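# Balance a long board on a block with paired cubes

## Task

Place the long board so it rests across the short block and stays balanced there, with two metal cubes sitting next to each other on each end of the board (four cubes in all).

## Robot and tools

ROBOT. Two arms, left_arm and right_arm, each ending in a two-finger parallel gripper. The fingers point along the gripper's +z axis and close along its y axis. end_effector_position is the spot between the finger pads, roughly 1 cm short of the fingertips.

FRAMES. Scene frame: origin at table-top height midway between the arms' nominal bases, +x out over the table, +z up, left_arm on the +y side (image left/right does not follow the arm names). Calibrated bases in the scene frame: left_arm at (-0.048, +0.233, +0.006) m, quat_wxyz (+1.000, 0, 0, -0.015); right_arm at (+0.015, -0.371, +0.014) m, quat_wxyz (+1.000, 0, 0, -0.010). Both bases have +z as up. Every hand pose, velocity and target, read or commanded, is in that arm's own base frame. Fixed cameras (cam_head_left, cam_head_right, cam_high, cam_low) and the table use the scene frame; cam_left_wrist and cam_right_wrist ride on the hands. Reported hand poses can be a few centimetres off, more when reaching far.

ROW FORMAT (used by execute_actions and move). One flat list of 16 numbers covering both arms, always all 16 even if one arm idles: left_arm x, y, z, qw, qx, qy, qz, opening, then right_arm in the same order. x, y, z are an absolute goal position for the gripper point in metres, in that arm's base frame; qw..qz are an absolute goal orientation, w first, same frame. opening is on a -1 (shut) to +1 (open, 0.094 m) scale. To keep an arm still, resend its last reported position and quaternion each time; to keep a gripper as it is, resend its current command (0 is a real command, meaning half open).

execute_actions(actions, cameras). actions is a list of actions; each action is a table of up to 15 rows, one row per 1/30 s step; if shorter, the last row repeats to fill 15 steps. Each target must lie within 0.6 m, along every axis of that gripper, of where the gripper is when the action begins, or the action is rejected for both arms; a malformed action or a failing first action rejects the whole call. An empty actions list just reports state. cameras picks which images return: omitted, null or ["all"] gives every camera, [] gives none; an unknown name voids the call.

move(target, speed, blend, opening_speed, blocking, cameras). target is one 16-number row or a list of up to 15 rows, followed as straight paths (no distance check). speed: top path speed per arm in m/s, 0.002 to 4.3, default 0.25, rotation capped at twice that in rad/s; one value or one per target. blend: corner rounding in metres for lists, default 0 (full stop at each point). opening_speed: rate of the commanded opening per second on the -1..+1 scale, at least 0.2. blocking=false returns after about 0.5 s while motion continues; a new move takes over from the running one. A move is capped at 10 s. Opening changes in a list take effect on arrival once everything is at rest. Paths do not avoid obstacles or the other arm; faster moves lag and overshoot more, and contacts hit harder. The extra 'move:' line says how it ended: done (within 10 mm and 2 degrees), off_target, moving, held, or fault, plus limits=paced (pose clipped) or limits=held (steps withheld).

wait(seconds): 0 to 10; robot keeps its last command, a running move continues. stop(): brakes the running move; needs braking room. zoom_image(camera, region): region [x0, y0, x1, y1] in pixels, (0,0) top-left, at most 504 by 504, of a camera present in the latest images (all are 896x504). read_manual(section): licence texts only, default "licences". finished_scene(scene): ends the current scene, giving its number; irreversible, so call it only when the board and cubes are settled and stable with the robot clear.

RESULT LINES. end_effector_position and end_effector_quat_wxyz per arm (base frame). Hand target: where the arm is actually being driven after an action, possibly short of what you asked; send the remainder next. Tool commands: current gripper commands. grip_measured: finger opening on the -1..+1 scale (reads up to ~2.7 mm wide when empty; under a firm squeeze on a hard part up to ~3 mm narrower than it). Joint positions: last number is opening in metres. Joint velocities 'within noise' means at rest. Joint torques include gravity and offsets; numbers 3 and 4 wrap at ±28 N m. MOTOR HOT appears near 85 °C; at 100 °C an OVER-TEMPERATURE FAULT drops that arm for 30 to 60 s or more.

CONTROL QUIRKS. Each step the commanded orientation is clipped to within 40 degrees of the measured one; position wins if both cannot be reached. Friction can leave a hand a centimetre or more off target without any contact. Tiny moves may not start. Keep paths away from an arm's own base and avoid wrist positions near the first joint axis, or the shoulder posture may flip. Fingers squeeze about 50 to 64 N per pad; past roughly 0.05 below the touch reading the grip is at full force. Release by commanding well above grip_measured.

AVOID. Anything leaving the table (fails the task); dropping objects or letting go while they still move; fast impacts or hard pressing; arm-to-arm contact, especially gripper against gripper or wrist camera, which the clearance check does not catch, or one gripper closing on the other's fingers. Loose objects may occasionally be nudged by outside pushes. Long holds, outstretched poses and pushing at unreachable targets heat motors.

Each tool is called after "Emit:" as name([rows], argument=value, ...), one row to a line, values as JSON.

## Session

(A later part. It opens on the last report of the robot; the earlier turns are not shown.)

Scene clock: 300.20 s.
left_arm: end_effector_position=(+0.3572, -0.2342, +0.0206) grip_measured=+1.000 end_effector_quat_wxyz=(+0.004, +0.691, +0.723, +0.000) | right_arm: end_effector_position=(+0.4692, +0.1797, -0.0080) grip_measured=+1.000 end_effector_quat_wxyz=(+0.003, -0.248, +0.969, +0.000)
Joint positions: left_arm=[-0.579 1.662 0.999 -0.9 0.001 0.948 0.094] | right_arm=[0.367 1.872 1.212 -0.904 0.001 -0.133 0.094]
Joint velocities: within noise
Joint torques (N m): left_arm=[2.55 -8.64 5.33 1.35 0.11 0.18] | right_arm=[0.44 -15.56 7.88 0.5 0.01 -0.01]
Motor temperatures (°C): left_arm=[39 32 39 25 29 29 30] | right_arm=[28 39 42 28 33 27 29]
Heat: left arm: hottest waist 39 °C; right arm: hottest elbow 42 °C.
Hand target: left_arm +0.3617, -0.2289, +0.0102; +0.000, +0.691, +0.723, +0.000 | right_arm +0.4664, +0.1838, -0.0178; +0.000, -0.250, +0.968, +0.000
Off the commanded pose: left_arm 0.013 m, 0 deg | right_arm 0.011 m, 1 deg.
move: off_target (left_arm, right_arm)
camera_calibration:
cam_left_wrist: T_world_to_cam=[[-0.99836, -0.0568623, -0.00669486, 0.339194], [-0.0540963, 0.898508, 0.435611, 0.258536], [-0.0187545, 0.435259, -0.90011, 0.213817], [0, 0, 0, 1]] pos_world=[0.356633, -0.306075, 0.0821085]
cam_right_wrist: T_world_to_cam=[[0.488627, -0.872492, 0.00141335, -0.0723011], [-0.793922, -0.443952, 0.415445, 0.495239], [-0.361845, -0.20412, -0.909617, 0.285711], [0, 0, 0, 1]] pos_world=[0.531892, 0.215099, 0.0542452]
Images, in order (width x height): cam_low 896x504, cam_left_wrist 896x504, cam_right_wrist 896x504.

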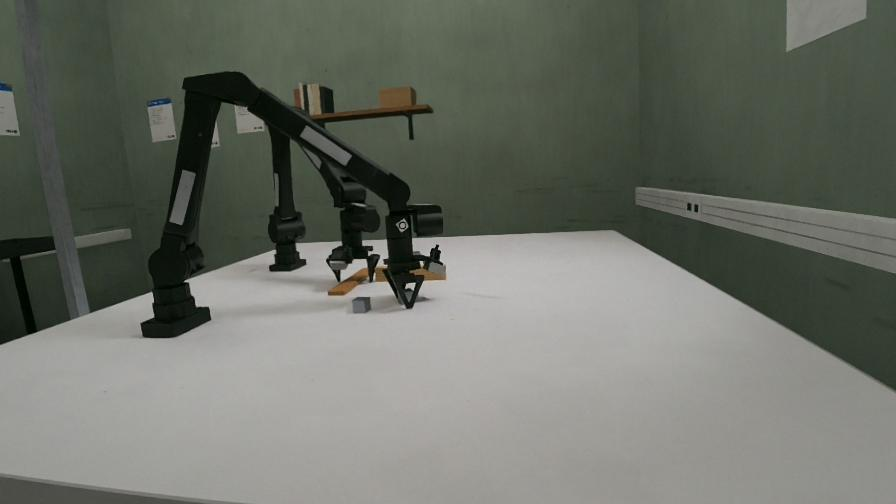

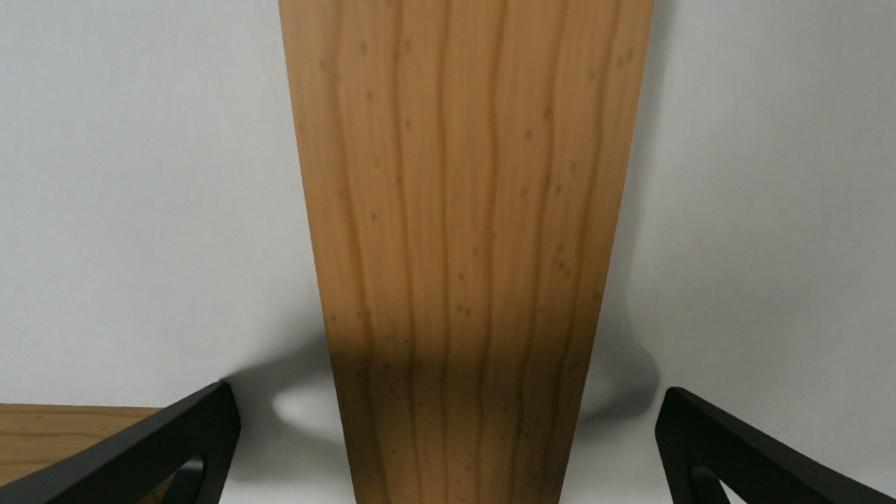

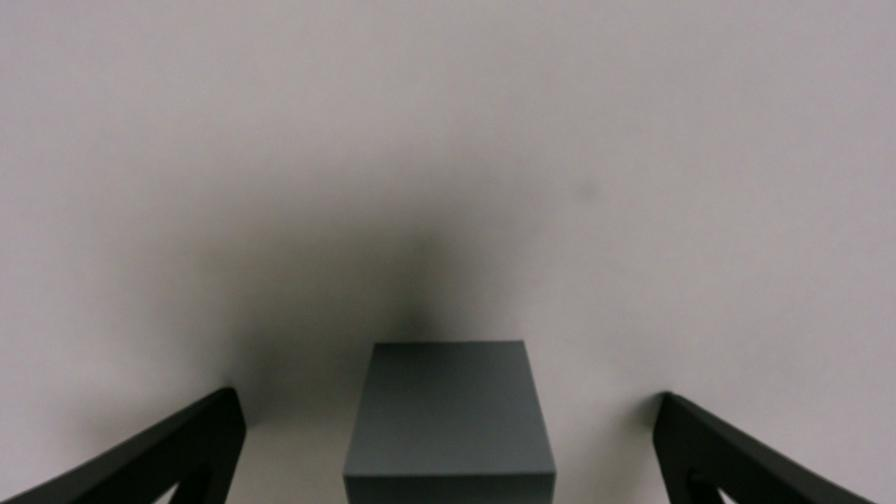

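Emit:
move([
  [0.361, -0.229, 0.018, 0, 0.6909, 0.7230, 0, -0.3, 0.4665, 0.184, -0.016, 0, -0.2504, 0.9681, 0, -0.6],
], speed=0.05, opening_speed=0.8, cameras=["cam_low", "cam_left_wrist", "cam_right_wrist"])

Emit:
zoom_image(camera="cam_low", region=[310, 210, 470, 320])

Scene clock: 311.00 s.
left_arm: end_effector_position=(+0.3590, -0.2334, +0.0205) grip_measured=-0.084 end_effector_quat_wxyz=(+0.006, +0.691, +0.723, +0.001) | right_arm: end_effector_position=(+0.4694, +0.1800, -0.0080) grip_measured=-0.370 end_effector_quat_wxyz=(+0.004, -0.248, +0.969, +0.000)
Joint positions: left_arm=[-0.575 1.662 0.999 -0.895 0.001 0.95 0.043] | right_arm=[0.367 1.872 1.212 -0.903 0 -0.133 0.03]
Joint velocities: within noise
Joint torques (N m): left_arm=[1.9 -10.58 5.81 0.28 0.12 0.19] | right_arm=[0.44 -15.79 8.01 0.31 0.04 -0.01]
Motor temperatures (°C): left_arm=[39 32 39 25 29 29 30] | right_arm=[28 40 42 28 33 27 29]
Heat: left arm: hottest waist 39 °C; right arm: hottest elbow 42 °C.
Hand target: left_arm +0.3610, -0.2290, +0.0180; +0.000, +0.691, +0.723, +0.000 | right_arm +0.4665, +0.1839, -0.0158; +0.000, -0.250, +0.968, +0.000
Off the commanded pose: left_arm 0.005 m, 1 deg | right_arm 0.009 m, 1 deg.
move: done
camera_calibration:
cam_left_wrist: T_world_to_cam=[[-0.998221, -0.0587567, -0.01009, 0.340598], [-0.0573199, 0.899391, 0.433372, 0.259393], [-0.0163887, 0.433179, -0.901159, 0.212147], [0, 0, 0, 1]] pos_world=[0.358337, -0.305181, 0.0822013]
cam_right_wrist: T_world_to_cam=[[0.488591, -0.872512, 0.00084746, -0.0722577], [-0.794278, -0.444379, 0.414307, 0.495785], [-0.361112, -0.2031, -0.910137, 0.285222], [0, 0, 0, 1]] pos_world=[0.532092, 0.215199, 0.0542451]
Images, in order (width x height): cam_low 896x504, cam_left_wrist 896x504, cam_right_wrist 896x504.

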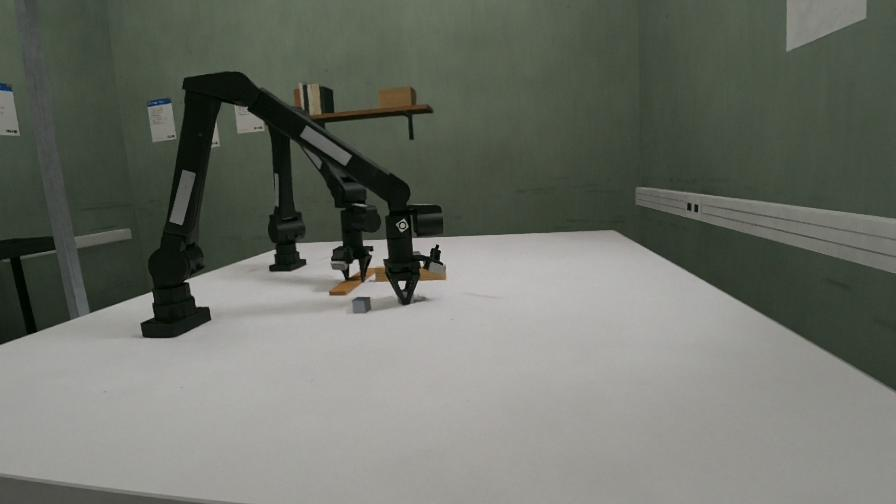

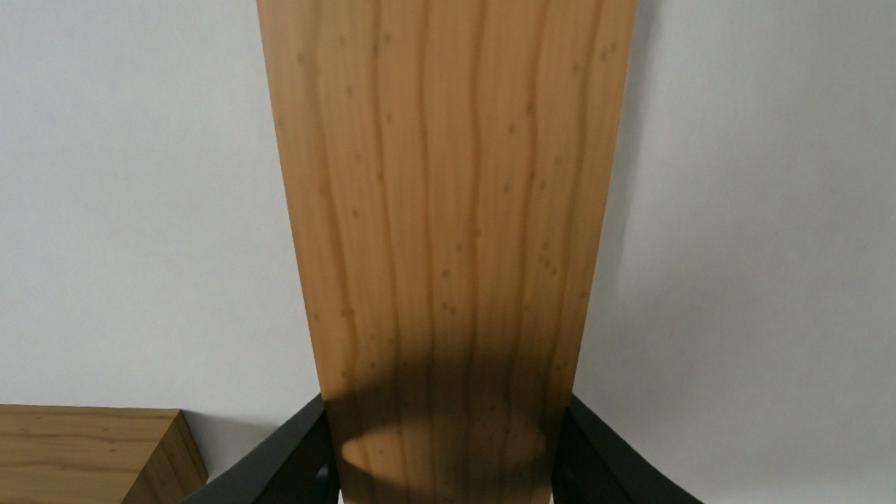

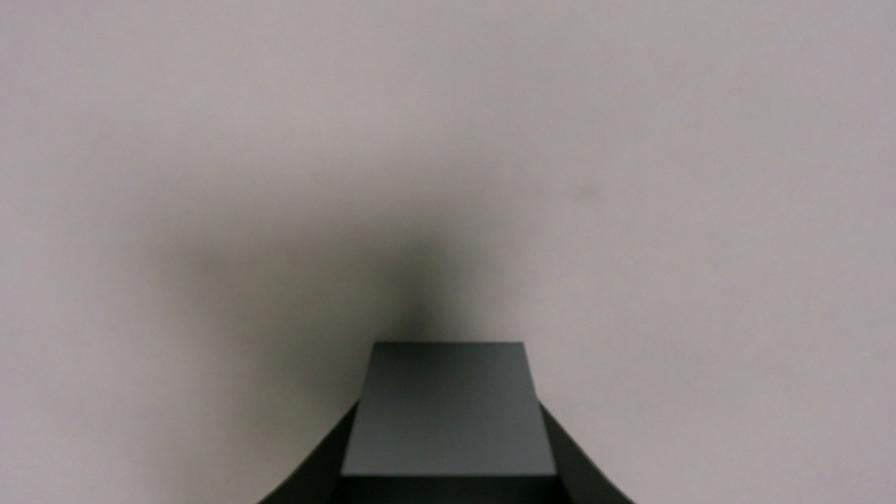

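Scaled by 3.150.

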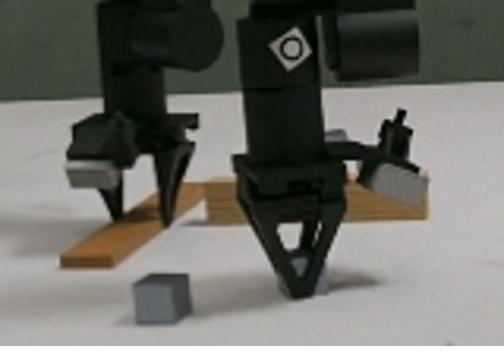

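Emit:
move([
  [0.361, -0.229, 0.06, 0, 0.6909, 0.7230, 0, -0.3, 0.4665, 0.184, 0.03, 0, -0.2504, 0.9681, 0, -0.6],
  [0.361, -0.229, 0.215, 0, 0.6909, 0.7230, 0, -0.3, 0.4665, 0.184, 0.215, 0, -0.2504, 0.9681, 0, -0.6],
], speed=[0.08, 0.25], cameras=["cam_low", "cam_left_wrist", "cam_right_wrist", "cam_head_right"])

Emit:
zoom_image(camera="cam_left_wrist", region=[0, 150, 400, 375])

Emit:
zoom_image(camera="cam_right_wrist", region=[0, 0, 300, 300])

Scene clock: 327.17 s.
left_arm: end_effector_position=(+0.3444, -0.2239, +0.1867) grip_measured=-0.085 end_effector_quat_wxyz=(-0.031, +0.690, +0.723, -0.006) | right_arm: end_effector_position=(+0.4561, +0.1748, +0.1954) grip_measured=-0.370 end_effector_quat_wxyz=(-0.020, -0.248, +0.969, -0.003)
Joint positions: left_arm=[-0.575 1.475 1.258 -1.417 0.001 0.95 0.043] | right_arm=[0.367 1.655 1.494 -1.45 0 -0.133 0.03]
Joint velocities: within noise
Joint torques (N m): left_arm=[2.08 -12.28 11.07 0.02 0.08 0.14] | right_arm=[0.44 -15.68 14.9 -0.49 0.03 -0.01]
Motor temperatures (°C): left_arm=[39 32 39 25 28 29 31] | right_arm=[28 40 41 28 33 27 30]
Heat: left arm: hottest waist 39 °C; right arm: hottest elbow 41 °C.
Hand target: left_arm +0.3597, -0.2281, +0.2148; +0.000, +0.691, +0.723, +0.000 | right_arm +0.4657, +0.1836, +0.2150; +0.000, -0.250, +0.968, +0.000
Off the commanded pose: left_arm 0.033 m, 4 deg | right_arm 0.024 m, 2 deg.
move: off_target (left_arm, right_arm)
camera_calibration:
cam_left_wrist: T_world_to_cam=[[-0.996963, -0.0595385, 0.050197, 0.316381], [-0.0287886, 0.880692, 0.472815, 0.156638], [-0.0723588, 0.469934, -0.879731, 0.380994], [0, 0, 0, 1]] pos_world=[0.347497, -0.298155, 0.24523]
cam_right_wrist: T_world_to_cam=[[0.488499, -0.872544, -0.00598505, -0.0690364], [-0.774728, -0.436871, 0.4571, 0.380077], [-0.401454, -0.218656, -0.889395, 0.481567], [0, 0, 0, 1]] pos_world=[0.521508, 0.211105, 0.254157]
Images, in order (width x height): cam_head_right 896x504, cam_low 896x504, cam_left_wrist 896x504, cam_right_wrist 896x504.

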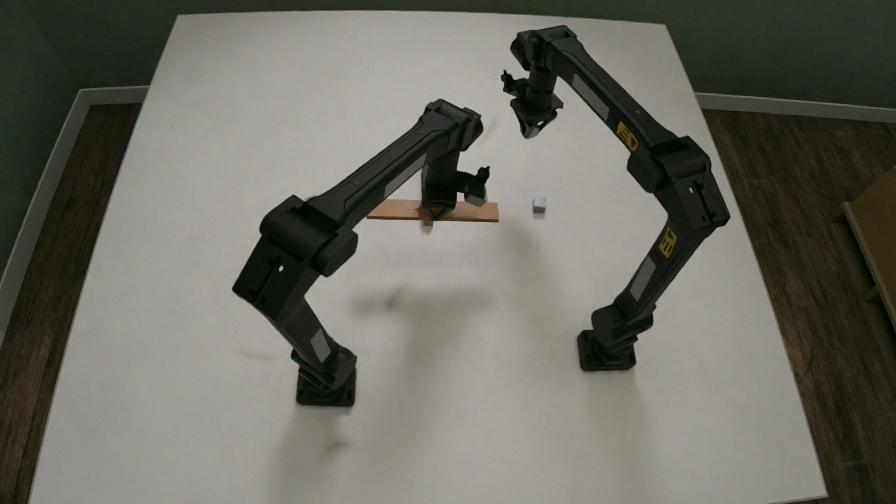

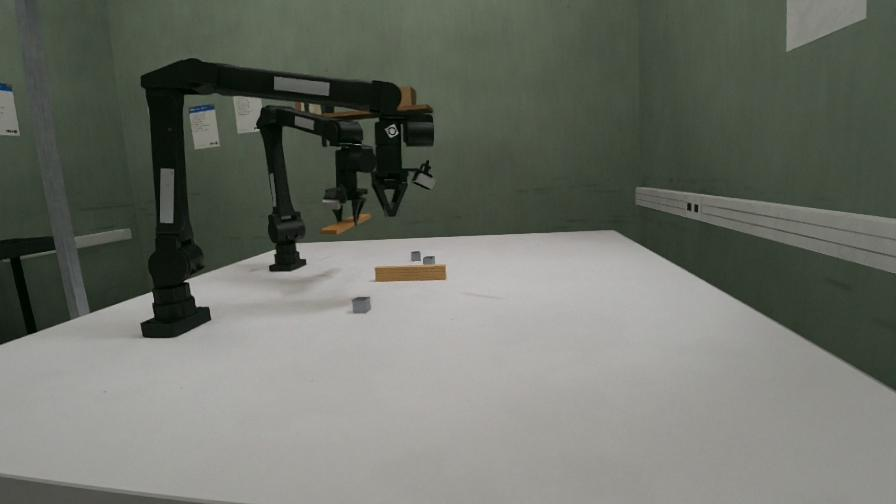

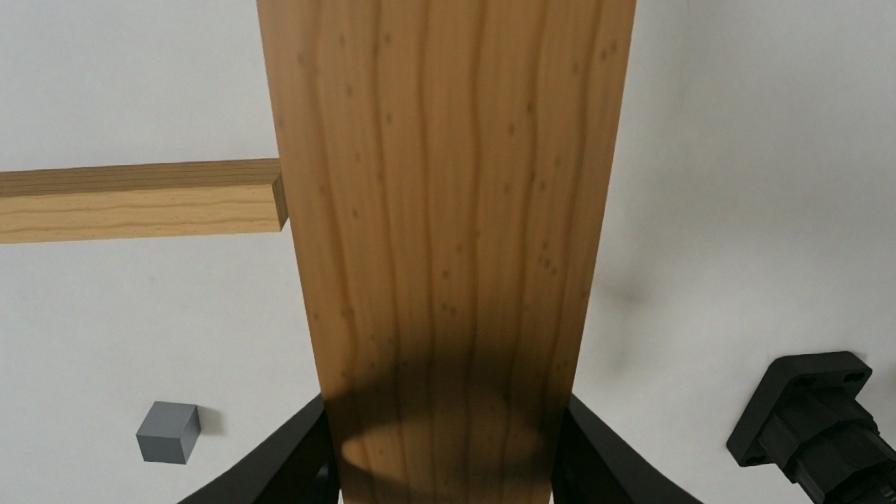

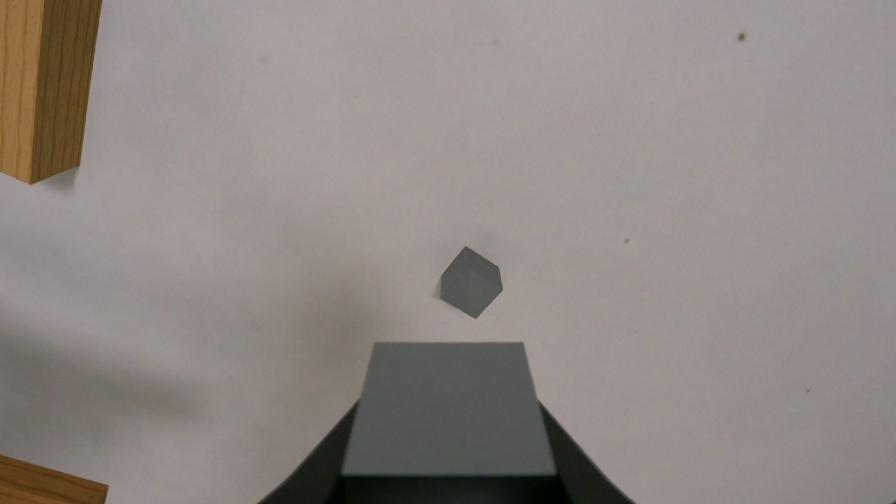

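Scaled by 1.260.

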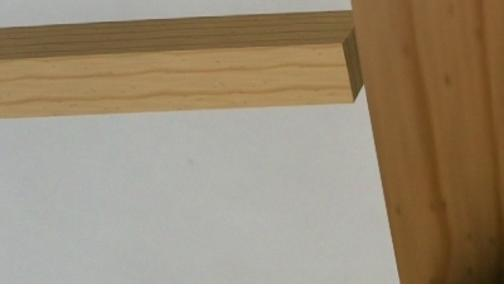

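Scaled by 1.680.

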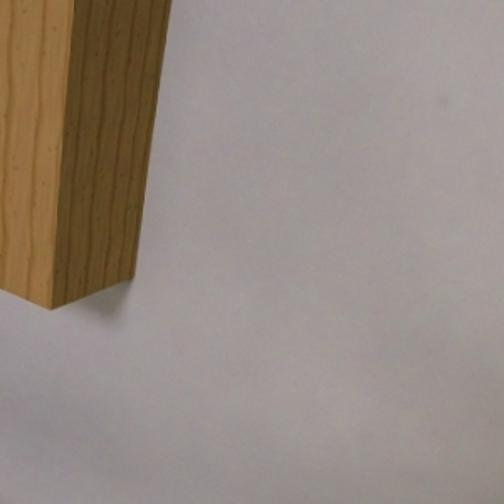

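Emit:
move(target=[0.515, -0.209, 0.125, 0, 0.6833, 0.7302, 0, -0.3, 0.435, 0.10, 0.215, 0, 0.7254, -0.6884, 0, -0.6], speed=0.2, cameras=["cam_low", "cam_left_wrist", "cam_right_wrist", "cam_head_right"])

Emit:
zoom_image(camera="cam_low", region=[310, 180, 510, 320])

Scene clock: 379.10 s.
left_arm: end_effector_position=(+0.4891, -0.2049, +0.1052) grip_measured=-0.085 end_effector_quat_wxyz=(-0.031, +0.682, +0.730, -0.012) | right_arm: end_effector_position=(+0.4323, +0.1038, +0.2059) grip_measured=-0.371 end_effector_quat_wxyz=(+0.015, +0.724, -0.690, -0.008)
Joint positions: left_arm=[-0.396 1.836 1.496 -1.297 0 1.107 0.043] | right_arm=[0.238 1.534 1.377 -1.447 0.003 -1.381 0.03]
Joint velocities: within noise
Joint torques (N m): left_arm=[1.9 -15.79 11.02 0.68 0.11 0.24] | right_arm=[-1.14 -15.21 10.26 0.25 -0.12 -0.15]
Motor temperatures (°C): left_arm=[39 32 45 25 28 29 32] | right_arm=[28 38 44 28 32 27 31]
Heat: left arm: hottest elbow 45 °C; right arm: hottest elbow 44 °C.
Hand target: left_arm +0.5135, -0.2082, +0.1256; +0.000, +0.683, +0.730, +0.001 | right_arm +0.4349, +0.1000, +0.2150; +0.000, +0.725, -0.689, +0.000
Off the commanded pose: left_arm 0.033 m, 4 deg | right_arm 0.010 m, 2 deg.
move: off_target (left_arm)
camera_calibration:
cam_left_wrist: T_world_to_cam=[[-0.994938, -0.0812244, 0.0591737, 0.459462], [-0.0442866, 0.882958, 0.467358, 0.191132], [-0.0902088, 0.462371, -0.882086, 0.318308], [0, 0, 0, 1]] pos_world=[0.494315, -0.278618, 0.164259]
cam_right_wrist: T_world_to_cam=[[0.99777, 0.0576754, -0.0336076, -0.430352], [0.0665235, -0.900818, 0.42907, 0.0160862], [-0.00552758, -0.430349, -0.902646, 0.319419], [0, 0, 0, 1]] pos_world=[0.430088, 0.176773, 0.266957]
Images, in order (width x height): cam_head_right 896x504, cam_low 896x504, cam_left_wrist 896x504, cam_right_wrist 896x504.

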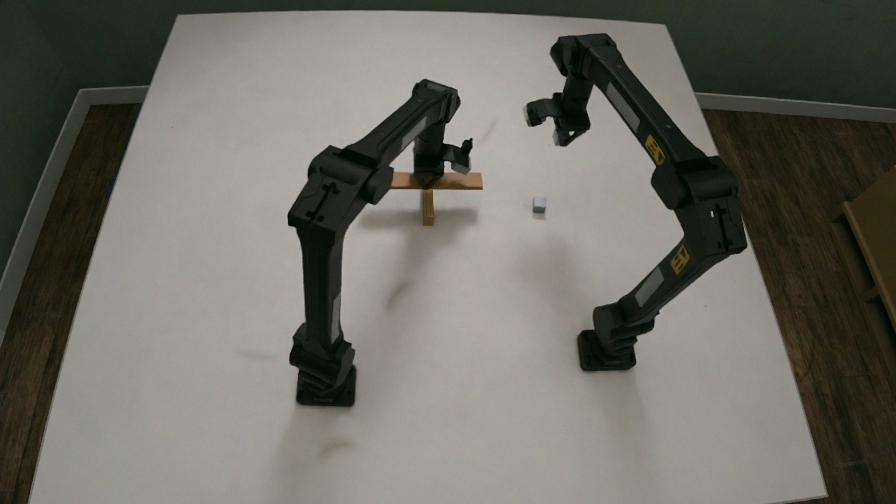

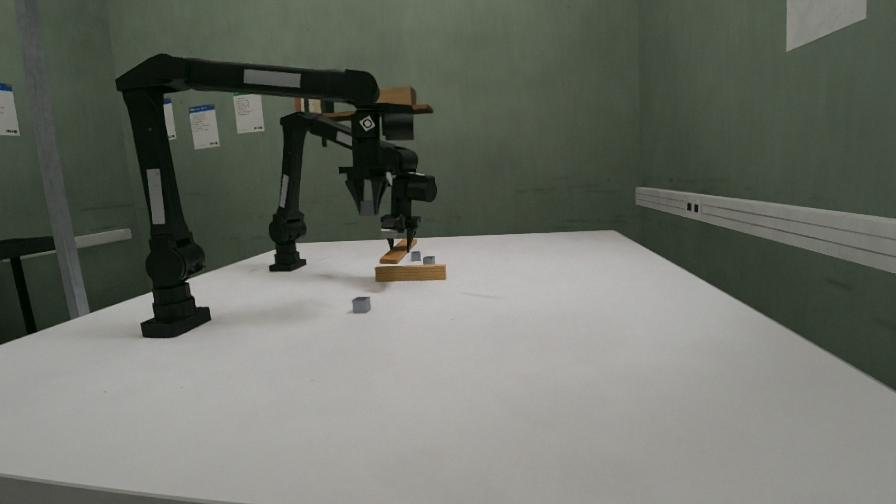

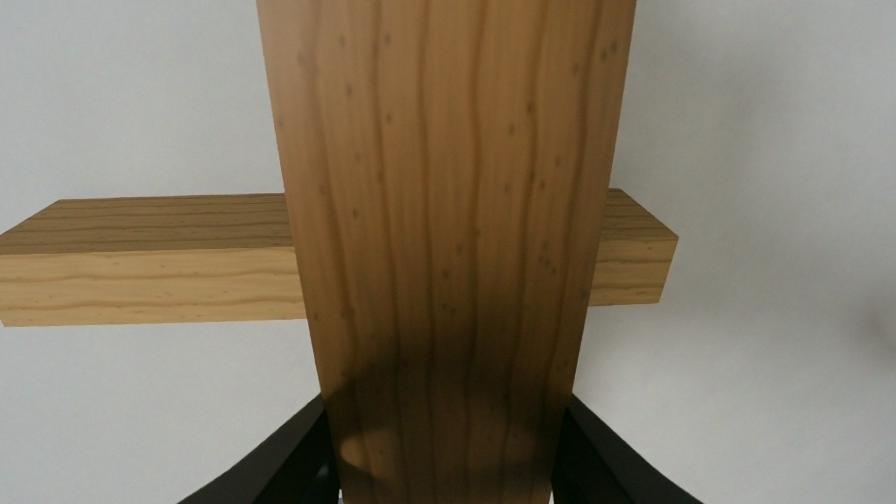

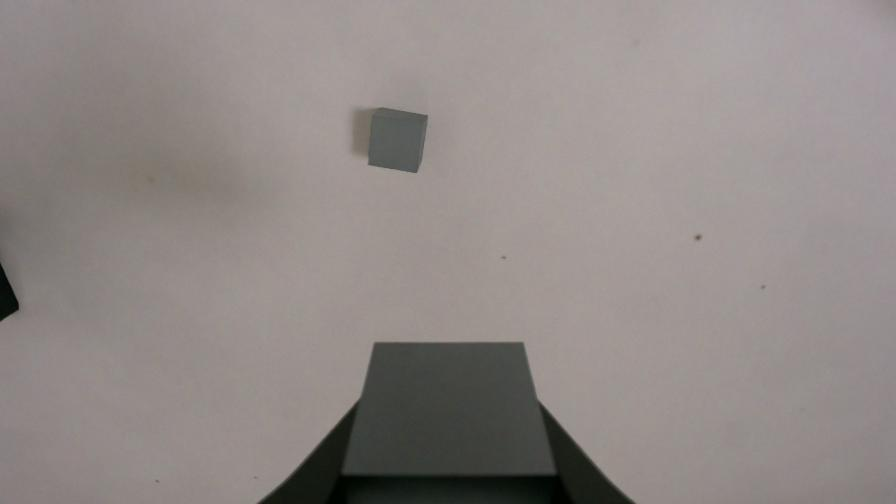

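Scaled by 2.520.

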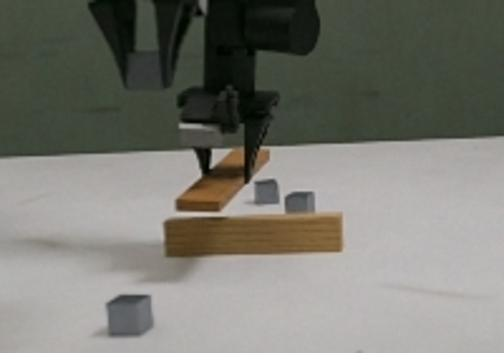

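Emit:
move(target=[0.525, -0.211, 0.085, 0, 0.6833, 0.7302, 0, -0.3, 0.435, 0.10, 0.215, 0, 0.7254, -0.6884, 0, -0.6], speed=0.1, cameras=["cam_low", "cam_left_wrist"])

Emit:
zoom_image(camera="cam_low", region=[350, 200, 480, 310])

Scene clock: 393.10 s.
left_arm: end_effector_position=(+0.5050, -0.2106, +0.0696) grip_measured=-0.085 end_effector_quat_wxyz=(-0.025, +0.683, +0.730, -0.010) | right_arm: end_effector_position=(+0.4323, +0.1038, +0.2059) grip_measured=-0.371 end_effector_quat_wxyz=(+0.015, +0.724, -0.690, -0.008)
Joint positions: left_arm=[-0.394 1.903 1.496 -1.218 0 1.111 0.043] | right_arm=[0.238 1.534 1.377 -1.447 0.003 -1.382 0.03]
Joint velocities: within noise
Joint torques (N m): left_arm=[2.37 -17.03 9.09 0.88 0.1 0.15] | right_arm=[-1.14 -15.21 10.26 0.25 -0.11 -0.19]
Motor temperatures (°C): left_arm=[39 32 45 25 28 29 32] | right_arm=[28 38 43 28 32 27 31]
Heat: left arm: hottest elbow 45 °C; right arm: hottest elbow 43 °C.
Hand target: left_arm +0.5242, -0.2106, +0.0854; +0.000, +0.683, +0.730, +0.000 | right_arm +0.4349, +0.1000, +0.2150; +0.000, +0.725, -0.688, +0.000
Off the commanded pose: left_arm 0.025 m, 3 deg | right_arm 0.010 m, 2 deg.
move: off_target (left_arm)
camera_calibration:
cam_left_wrist: T_world_to_cam=[[-0.995732, -0.0790102, 0.047706, 0.478641], [-0.0481172, 0.885472, 0.462195, 0.21645], [-0.0787604, 0.457926, -0.885494, 0.284484], [0, 0, 0, 1]] pos_world=[0.509419, -0.284116, 0.129033]
Images, in order (width x height): cam_low 896x504, cam_left_wrist 896x504.

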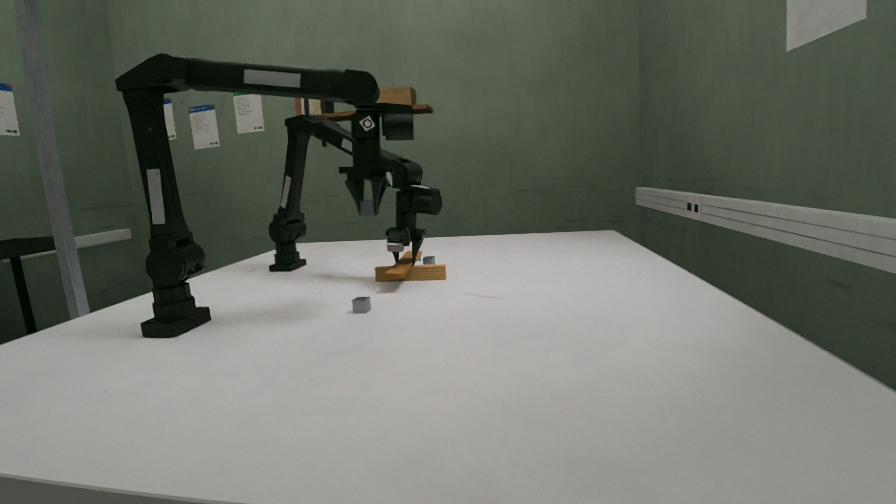

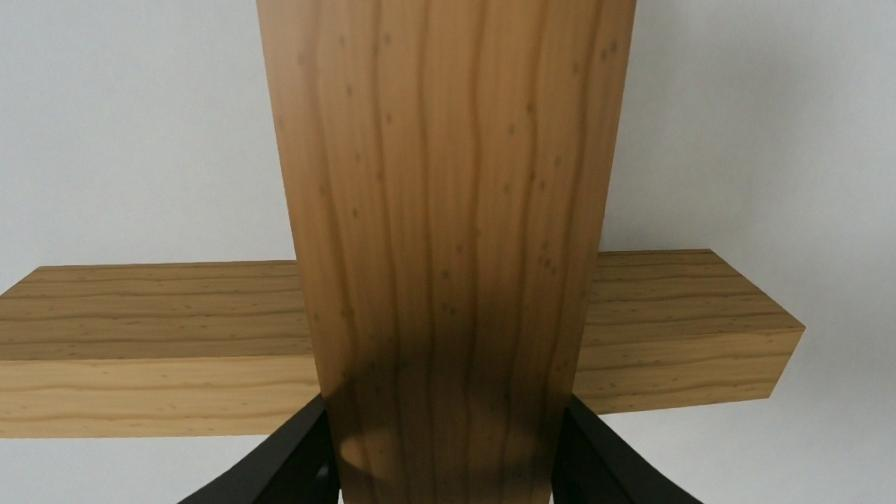

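Scaled by 3.877.

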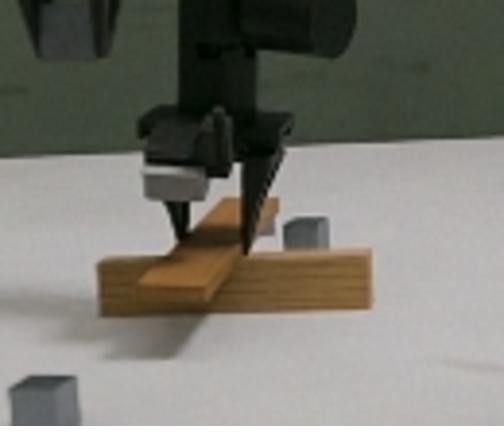

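Emit:
move(target=[0.522, -0.211, 0.070, 0.0151, 0.6833, 0.7302, 0.0059, -0.3, 0.435, 0.10, 0.215, 0, 0.7254, -0.6884, 0, -0.6], speed=0.05, cameras=["cam_low", "cam_left_wrist"])

Emit:
zoom_image(camera="cam_low", region=[350, 200, 480, 310])

Scene clock: 404.73 s.
left_arm: end_effector_position=(+0.5175, -0.2158, +0.0666) grip_measured=-0.085 end_effector_quat_wxyz=(+0.004, +0.684, +0.730, +0.001) | right_arm: end_effector_position=(+0.4323, +0.1038, +0.2059) grip_measured=-0.371 end_effector_quat_wxyz=(+0.015, +0.724, -0.689, -0.008)
Joint positions: left_arm=[-0.394 1.901 1.486 -1.146 0 1.111 0.043] | right_arm=[0.238 1.534 1.377 -1.447 0.003 -1.382 0.03]
Joint velocities: within noise
Joint torques (N m): left_arm=[2.26 -16.44 5.53 1.37 0.15 0.2] | right_arm=[-1.14 -15.21 10.26 0.24 -0.11 -0.19]
Motor temperatures (°C): left_arm=[39 33 44 25 28 29 32] | right_arm=[28 38 43 28 32 27 31]
Heat: left arm: hottest elbow 44 °C; right arm: hottest elbow 43 °C.
Hand target: left_arm +0.5220, -0.2110, +0.0701; +0.015, +0.683, +0.730, +0.006 | right_arm +0.4349, +0.0999, +0.2150; +0.000, +0.725, -0.688, +0.000
Off the commanded pose: left_arm 0.007 m, 1 deg | right_arm 0.010 m, 2 deg.
move: done
camera_calibration:
cam_left_wrist: T_world_to_cam=[[-0.996906, -0.0781655, -0.00826506, 0.495311], [-0.0739063, 0.896365, 0.437113, 0.240359], [-0.0267587, 0.436372, -0.899368, 0.254593], [0, 0, 0, 1]] pos_world=[0.518355, -0.28783, 0.128003]
Images, in order (width x height): cam_low 896x504, cam_left_wrist 896x504.

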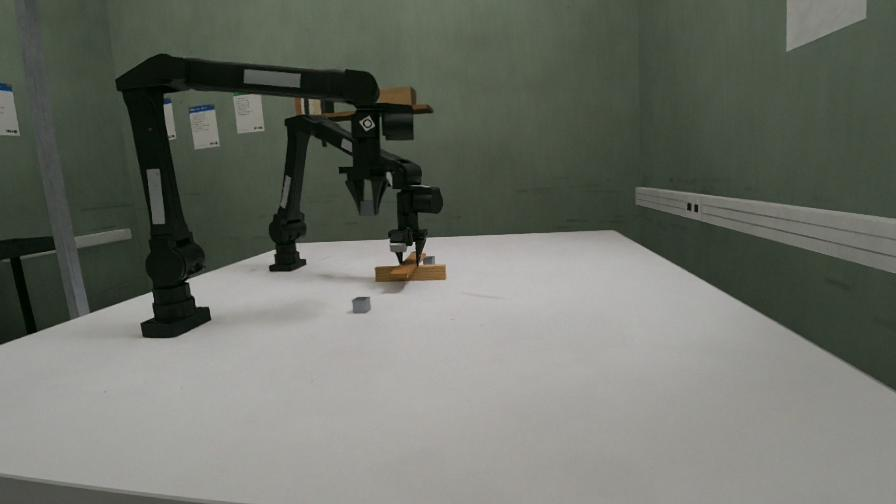

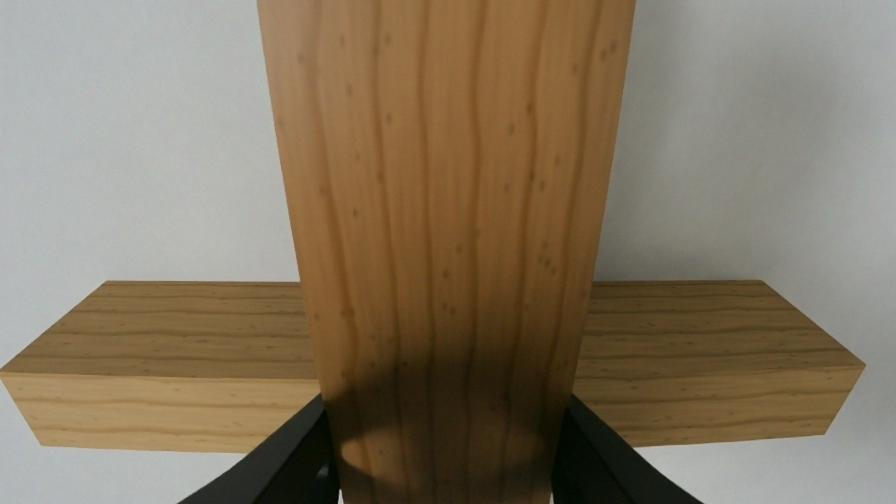

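Scaled by 3.877.

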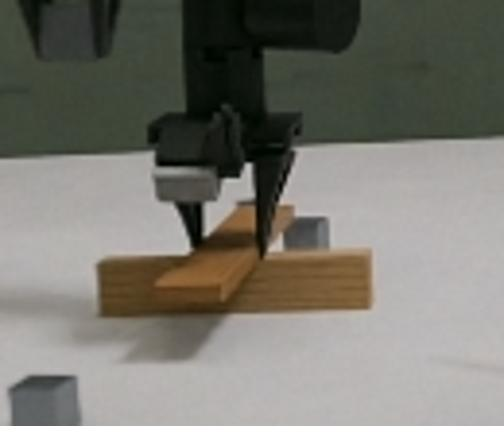

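Emit:
move([
  [0.522, -0.204, 0.082, 0.0151, 0.6833, 0.7302, 0.0059, -0.3, 0.435, 0.10, 0.215, 0, 0.7254, -0.6884, 0, -0.6],
  [0.522, -0.204, 0.066, 0.0151, 0.6833, 0.7302, 0.0059, -0.3, 0.435, 0.10, 0.215, 0, 0.7254, -0.6884, 0, -0.6],
], speed=0.05, cameras=["cam_low", "cam_left_wrist", "cam_head_right", "cam_high"])

Emit:
zoom_image(camera="cam_low", region=[350, 200, 480, 310])

Emit:
zoom_image(camera="cam_high", region=[400, 230, 560, 430])

Emit:
zoom_image(camera="cam_head_right", region=[340, 130, 540, 250])

Scene clock: 422.97 s.
left_arm: end_effector_position=(+0.5180, -0.2127, +0.0661) grip_measured=-0.085 end_effector_quat_wxyz=(+0.009, +0.685, +0.728, +0.003) | right_arm: end_effector_position=(+0.4323, +0.1038, +0.2059) grip_measured=-0.371 end_effector_quat_wxyz=(+0.015, +0.724, -0.689, -0.008)
Joint positions: left_arm=[-0.389 1.895 1.475 -1.132 0.001 1.121 0.043] | right_arm=[0.238 1.534 1.377 -1.447 0.003 -1.382 0.03]
Joint velocities: within noise
Joint torques (N m): left_arm=[3.02 -16.21 5.61 1.31 0.11 0.23] | right_arm=[-1.14 -15.21 10.26 0.25 -0.11 -0.18]
Motor temperatures (°C): left_arm=[39 33 43 25 28 29 32] | right_arm=[28 38 42 28 32 27 32]
Heat: left arm: hottest elbow 43 °C; right arm: hottest elbow 42 °C.
Hand target: left_arm +0.5219, -0.2040, +0.0660; +0.015, +0.683, +0.730, +0.006 | right_arm +0.4349, +0.0999, +0.2150; +0.000, +0.725, -0.688, +0.000
Off the commanded pose: left_arm 0.010 m, 1 deg | right_arm 0.010 m, 2 deg.
move: done
camera_calibration:
cam_left_wrist: T_world_to_cam=[[-0.997128, -0.0739477, -0.0163276, 0.497623], [-0.0737127, 0.898335, 0.433083, 0.238352], [-0.0173578, 0.433042, -0.901206, 0.247319], [0, 0, 0, 1]] pos_world=[0.518057, -0.284422, 0.127785]
Images, in order (width x height): cam_head_right 896x504, cam_high 896x504, cam_low 896x504, cam_left_wrist 896x504.

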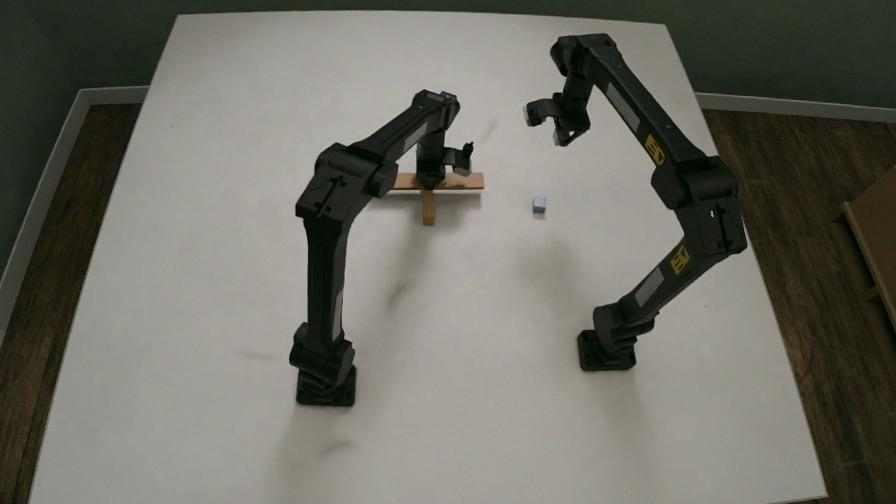

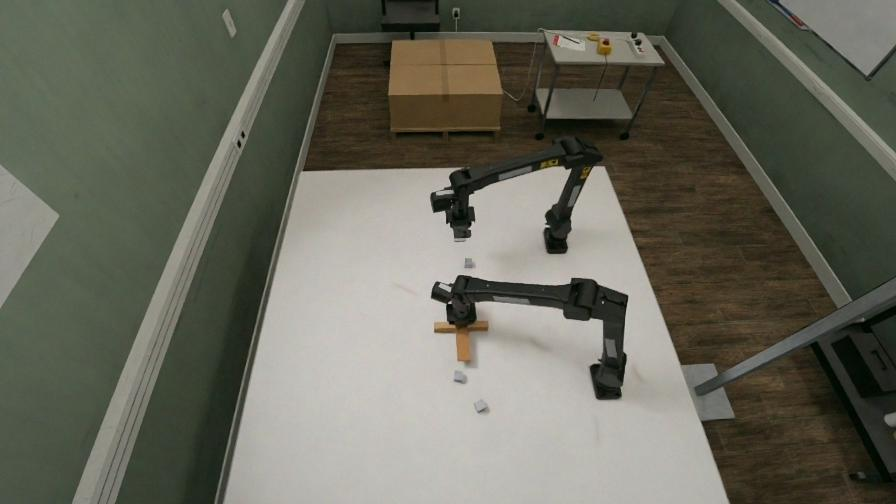

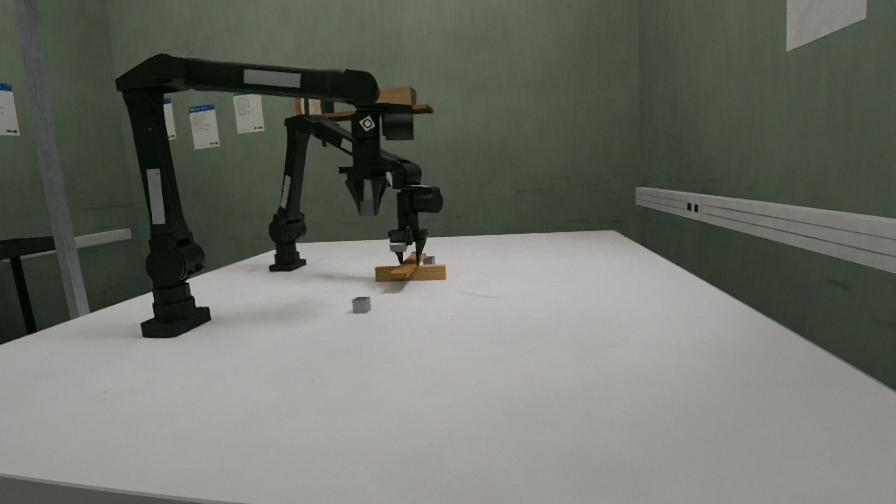

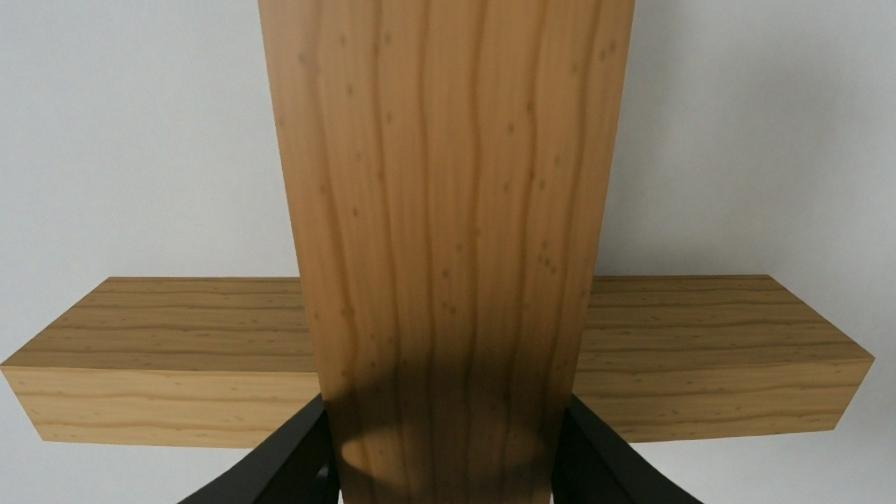

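Scaled by 3.877.

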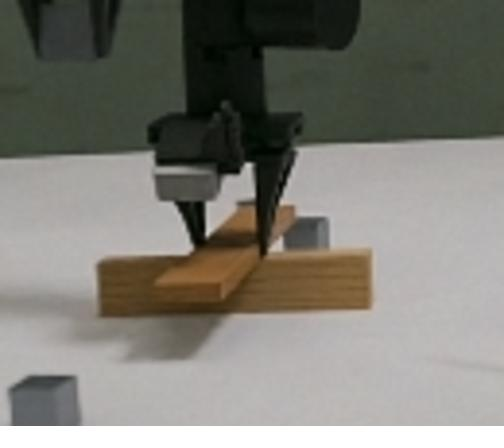

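Scaled by 2.520.

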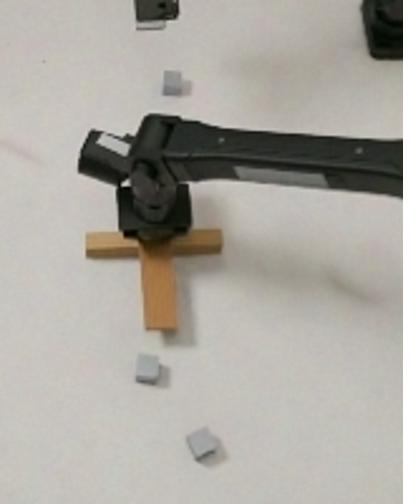

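Scaled by 2.520.

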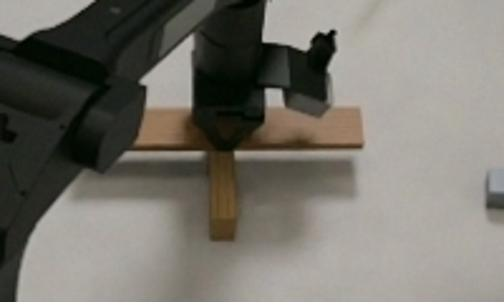

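Emit:
move([
  [0.521, -0.206, 0.076, 0.0151, 0.6833, 0.7302, 0.0059, -0.085, 0.435, 0.10, 0.215, 0, 0.7254, -0.6884, 0, -0.6],
  [0.521, -0.206, 0.076, 0.0151, 0.6833, 0.7302, 0.0059, 0.3, 0.435, 0.10, 0.215, 0, 0.7254, -0.6884, 0, -0.6],
], speed=0.05, opening_speed=0.4, cameras=["cam_low", "cam_left_wrist", "cam_head_right"])

Emit:
zoom_image(camera="cam_low", region=[350, 200, 480, 310])

Scene clock: 445.40 s.
left_arm: end_effector_position=(+0.5180, -0.2127, +0.0666) grip_measured=+0.297 end_effector_quat_wxyz=(+0.009, +0.685, +0.728, +0.003) | right_arm: end_effector_position=(+0.4323, +0.1038, +0.2059) grip_measured=-0.371 end_effector_quat_wxyz=(+0.015, +0.724, -0.689, -0.008)
Joint positions: left_arm=[-0.389 1.894 1.474 -1.132 0.001 1.121 0.061] | right_arm=[0.238 1.534 1.377 -1.447 0.003 -1.382 0.03]
Joint velocities: within noise
Joint torques (N m): left_arm=[2.26 -17.14 6.3 0.51 0.14 0.17] | right_arm=[-1.08 -15.21 10.28 0.25 -0.11 -0.19]
Motor temperatures (°C): left_arm=[39 34 41 25 28 29 32] | right_arm=[28 38 42 28 31 27 32]
Heat: left arm: hottest elbow 41 °C; right arm: hottest elbow 42 °C.
Hand target: left_arm +0.5209, -0.2060, +0.0758; +0.015, +0.683, +0.730, +0.006 | right_arm +0.4349, +0.0999, +0.2150; +0.000, +0.725, -0.688, +0.000
Off the commanded pose: left_arm 0.012 m, 1 deg | right_arm 0.010 m, 2 deg.
move: off_target (left_arm); target 2's new opening was sent with left_arm's hand 0.012 m and 1 deg from that target
camera_calibration:
cam_left_wrist: T_world_to_cam=[[-0.997106, -0.0740246, -0.0173178, 0.497726], [-0.0742194, 0.898523, 0.432606, 0.238514], [-0.016463, 0.432639, -0.901417, 0.247217], [0, 0, 0, 1]] pos_world=[0.518058, -0.284422, 0.128282]
Images, in order (width x height): cam_head_right 896x504, cam_low 896x504, cam_left_wrist 896x504.

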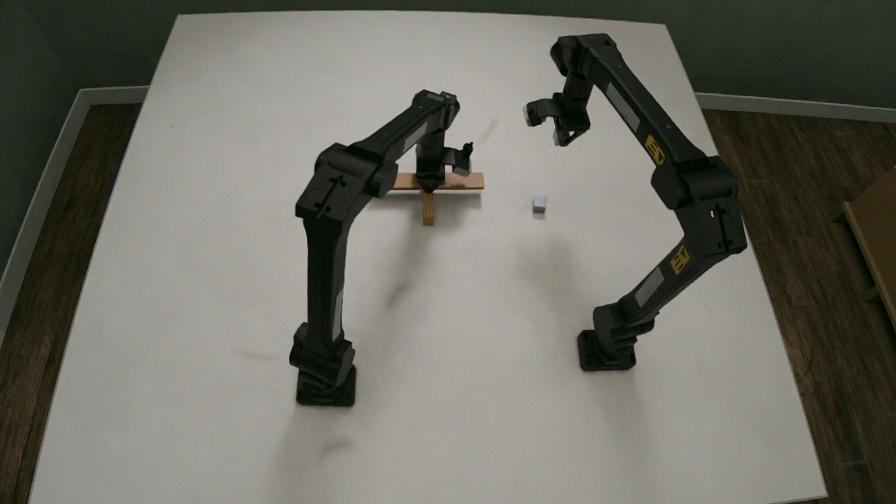

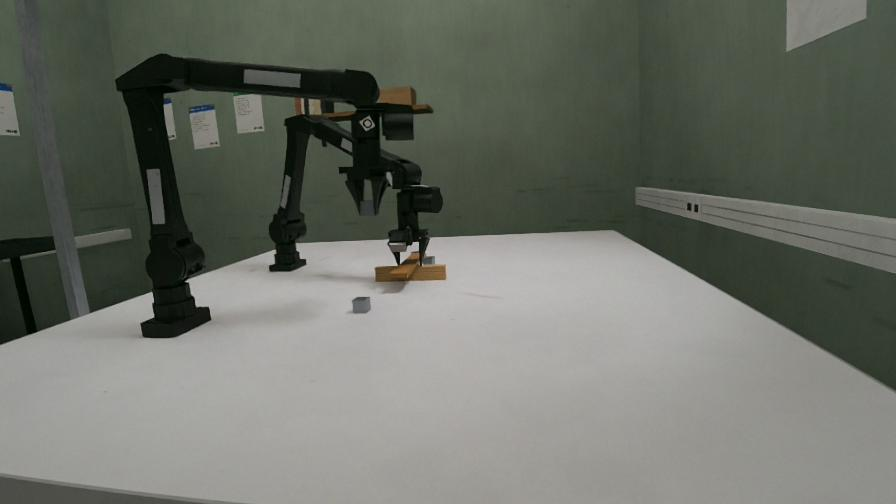

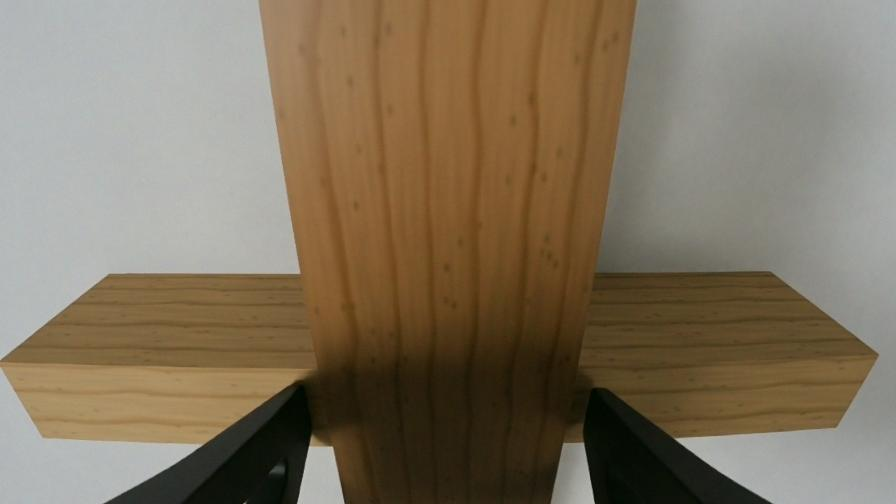

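Scaled by 3.877.

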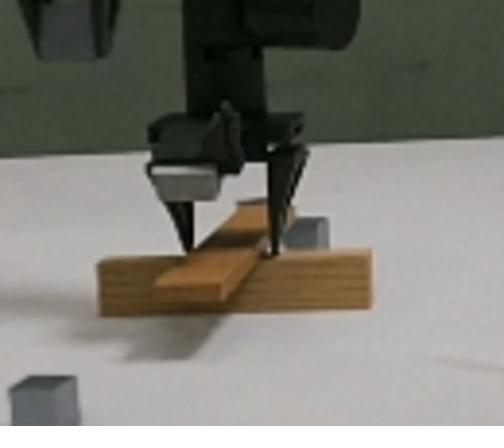

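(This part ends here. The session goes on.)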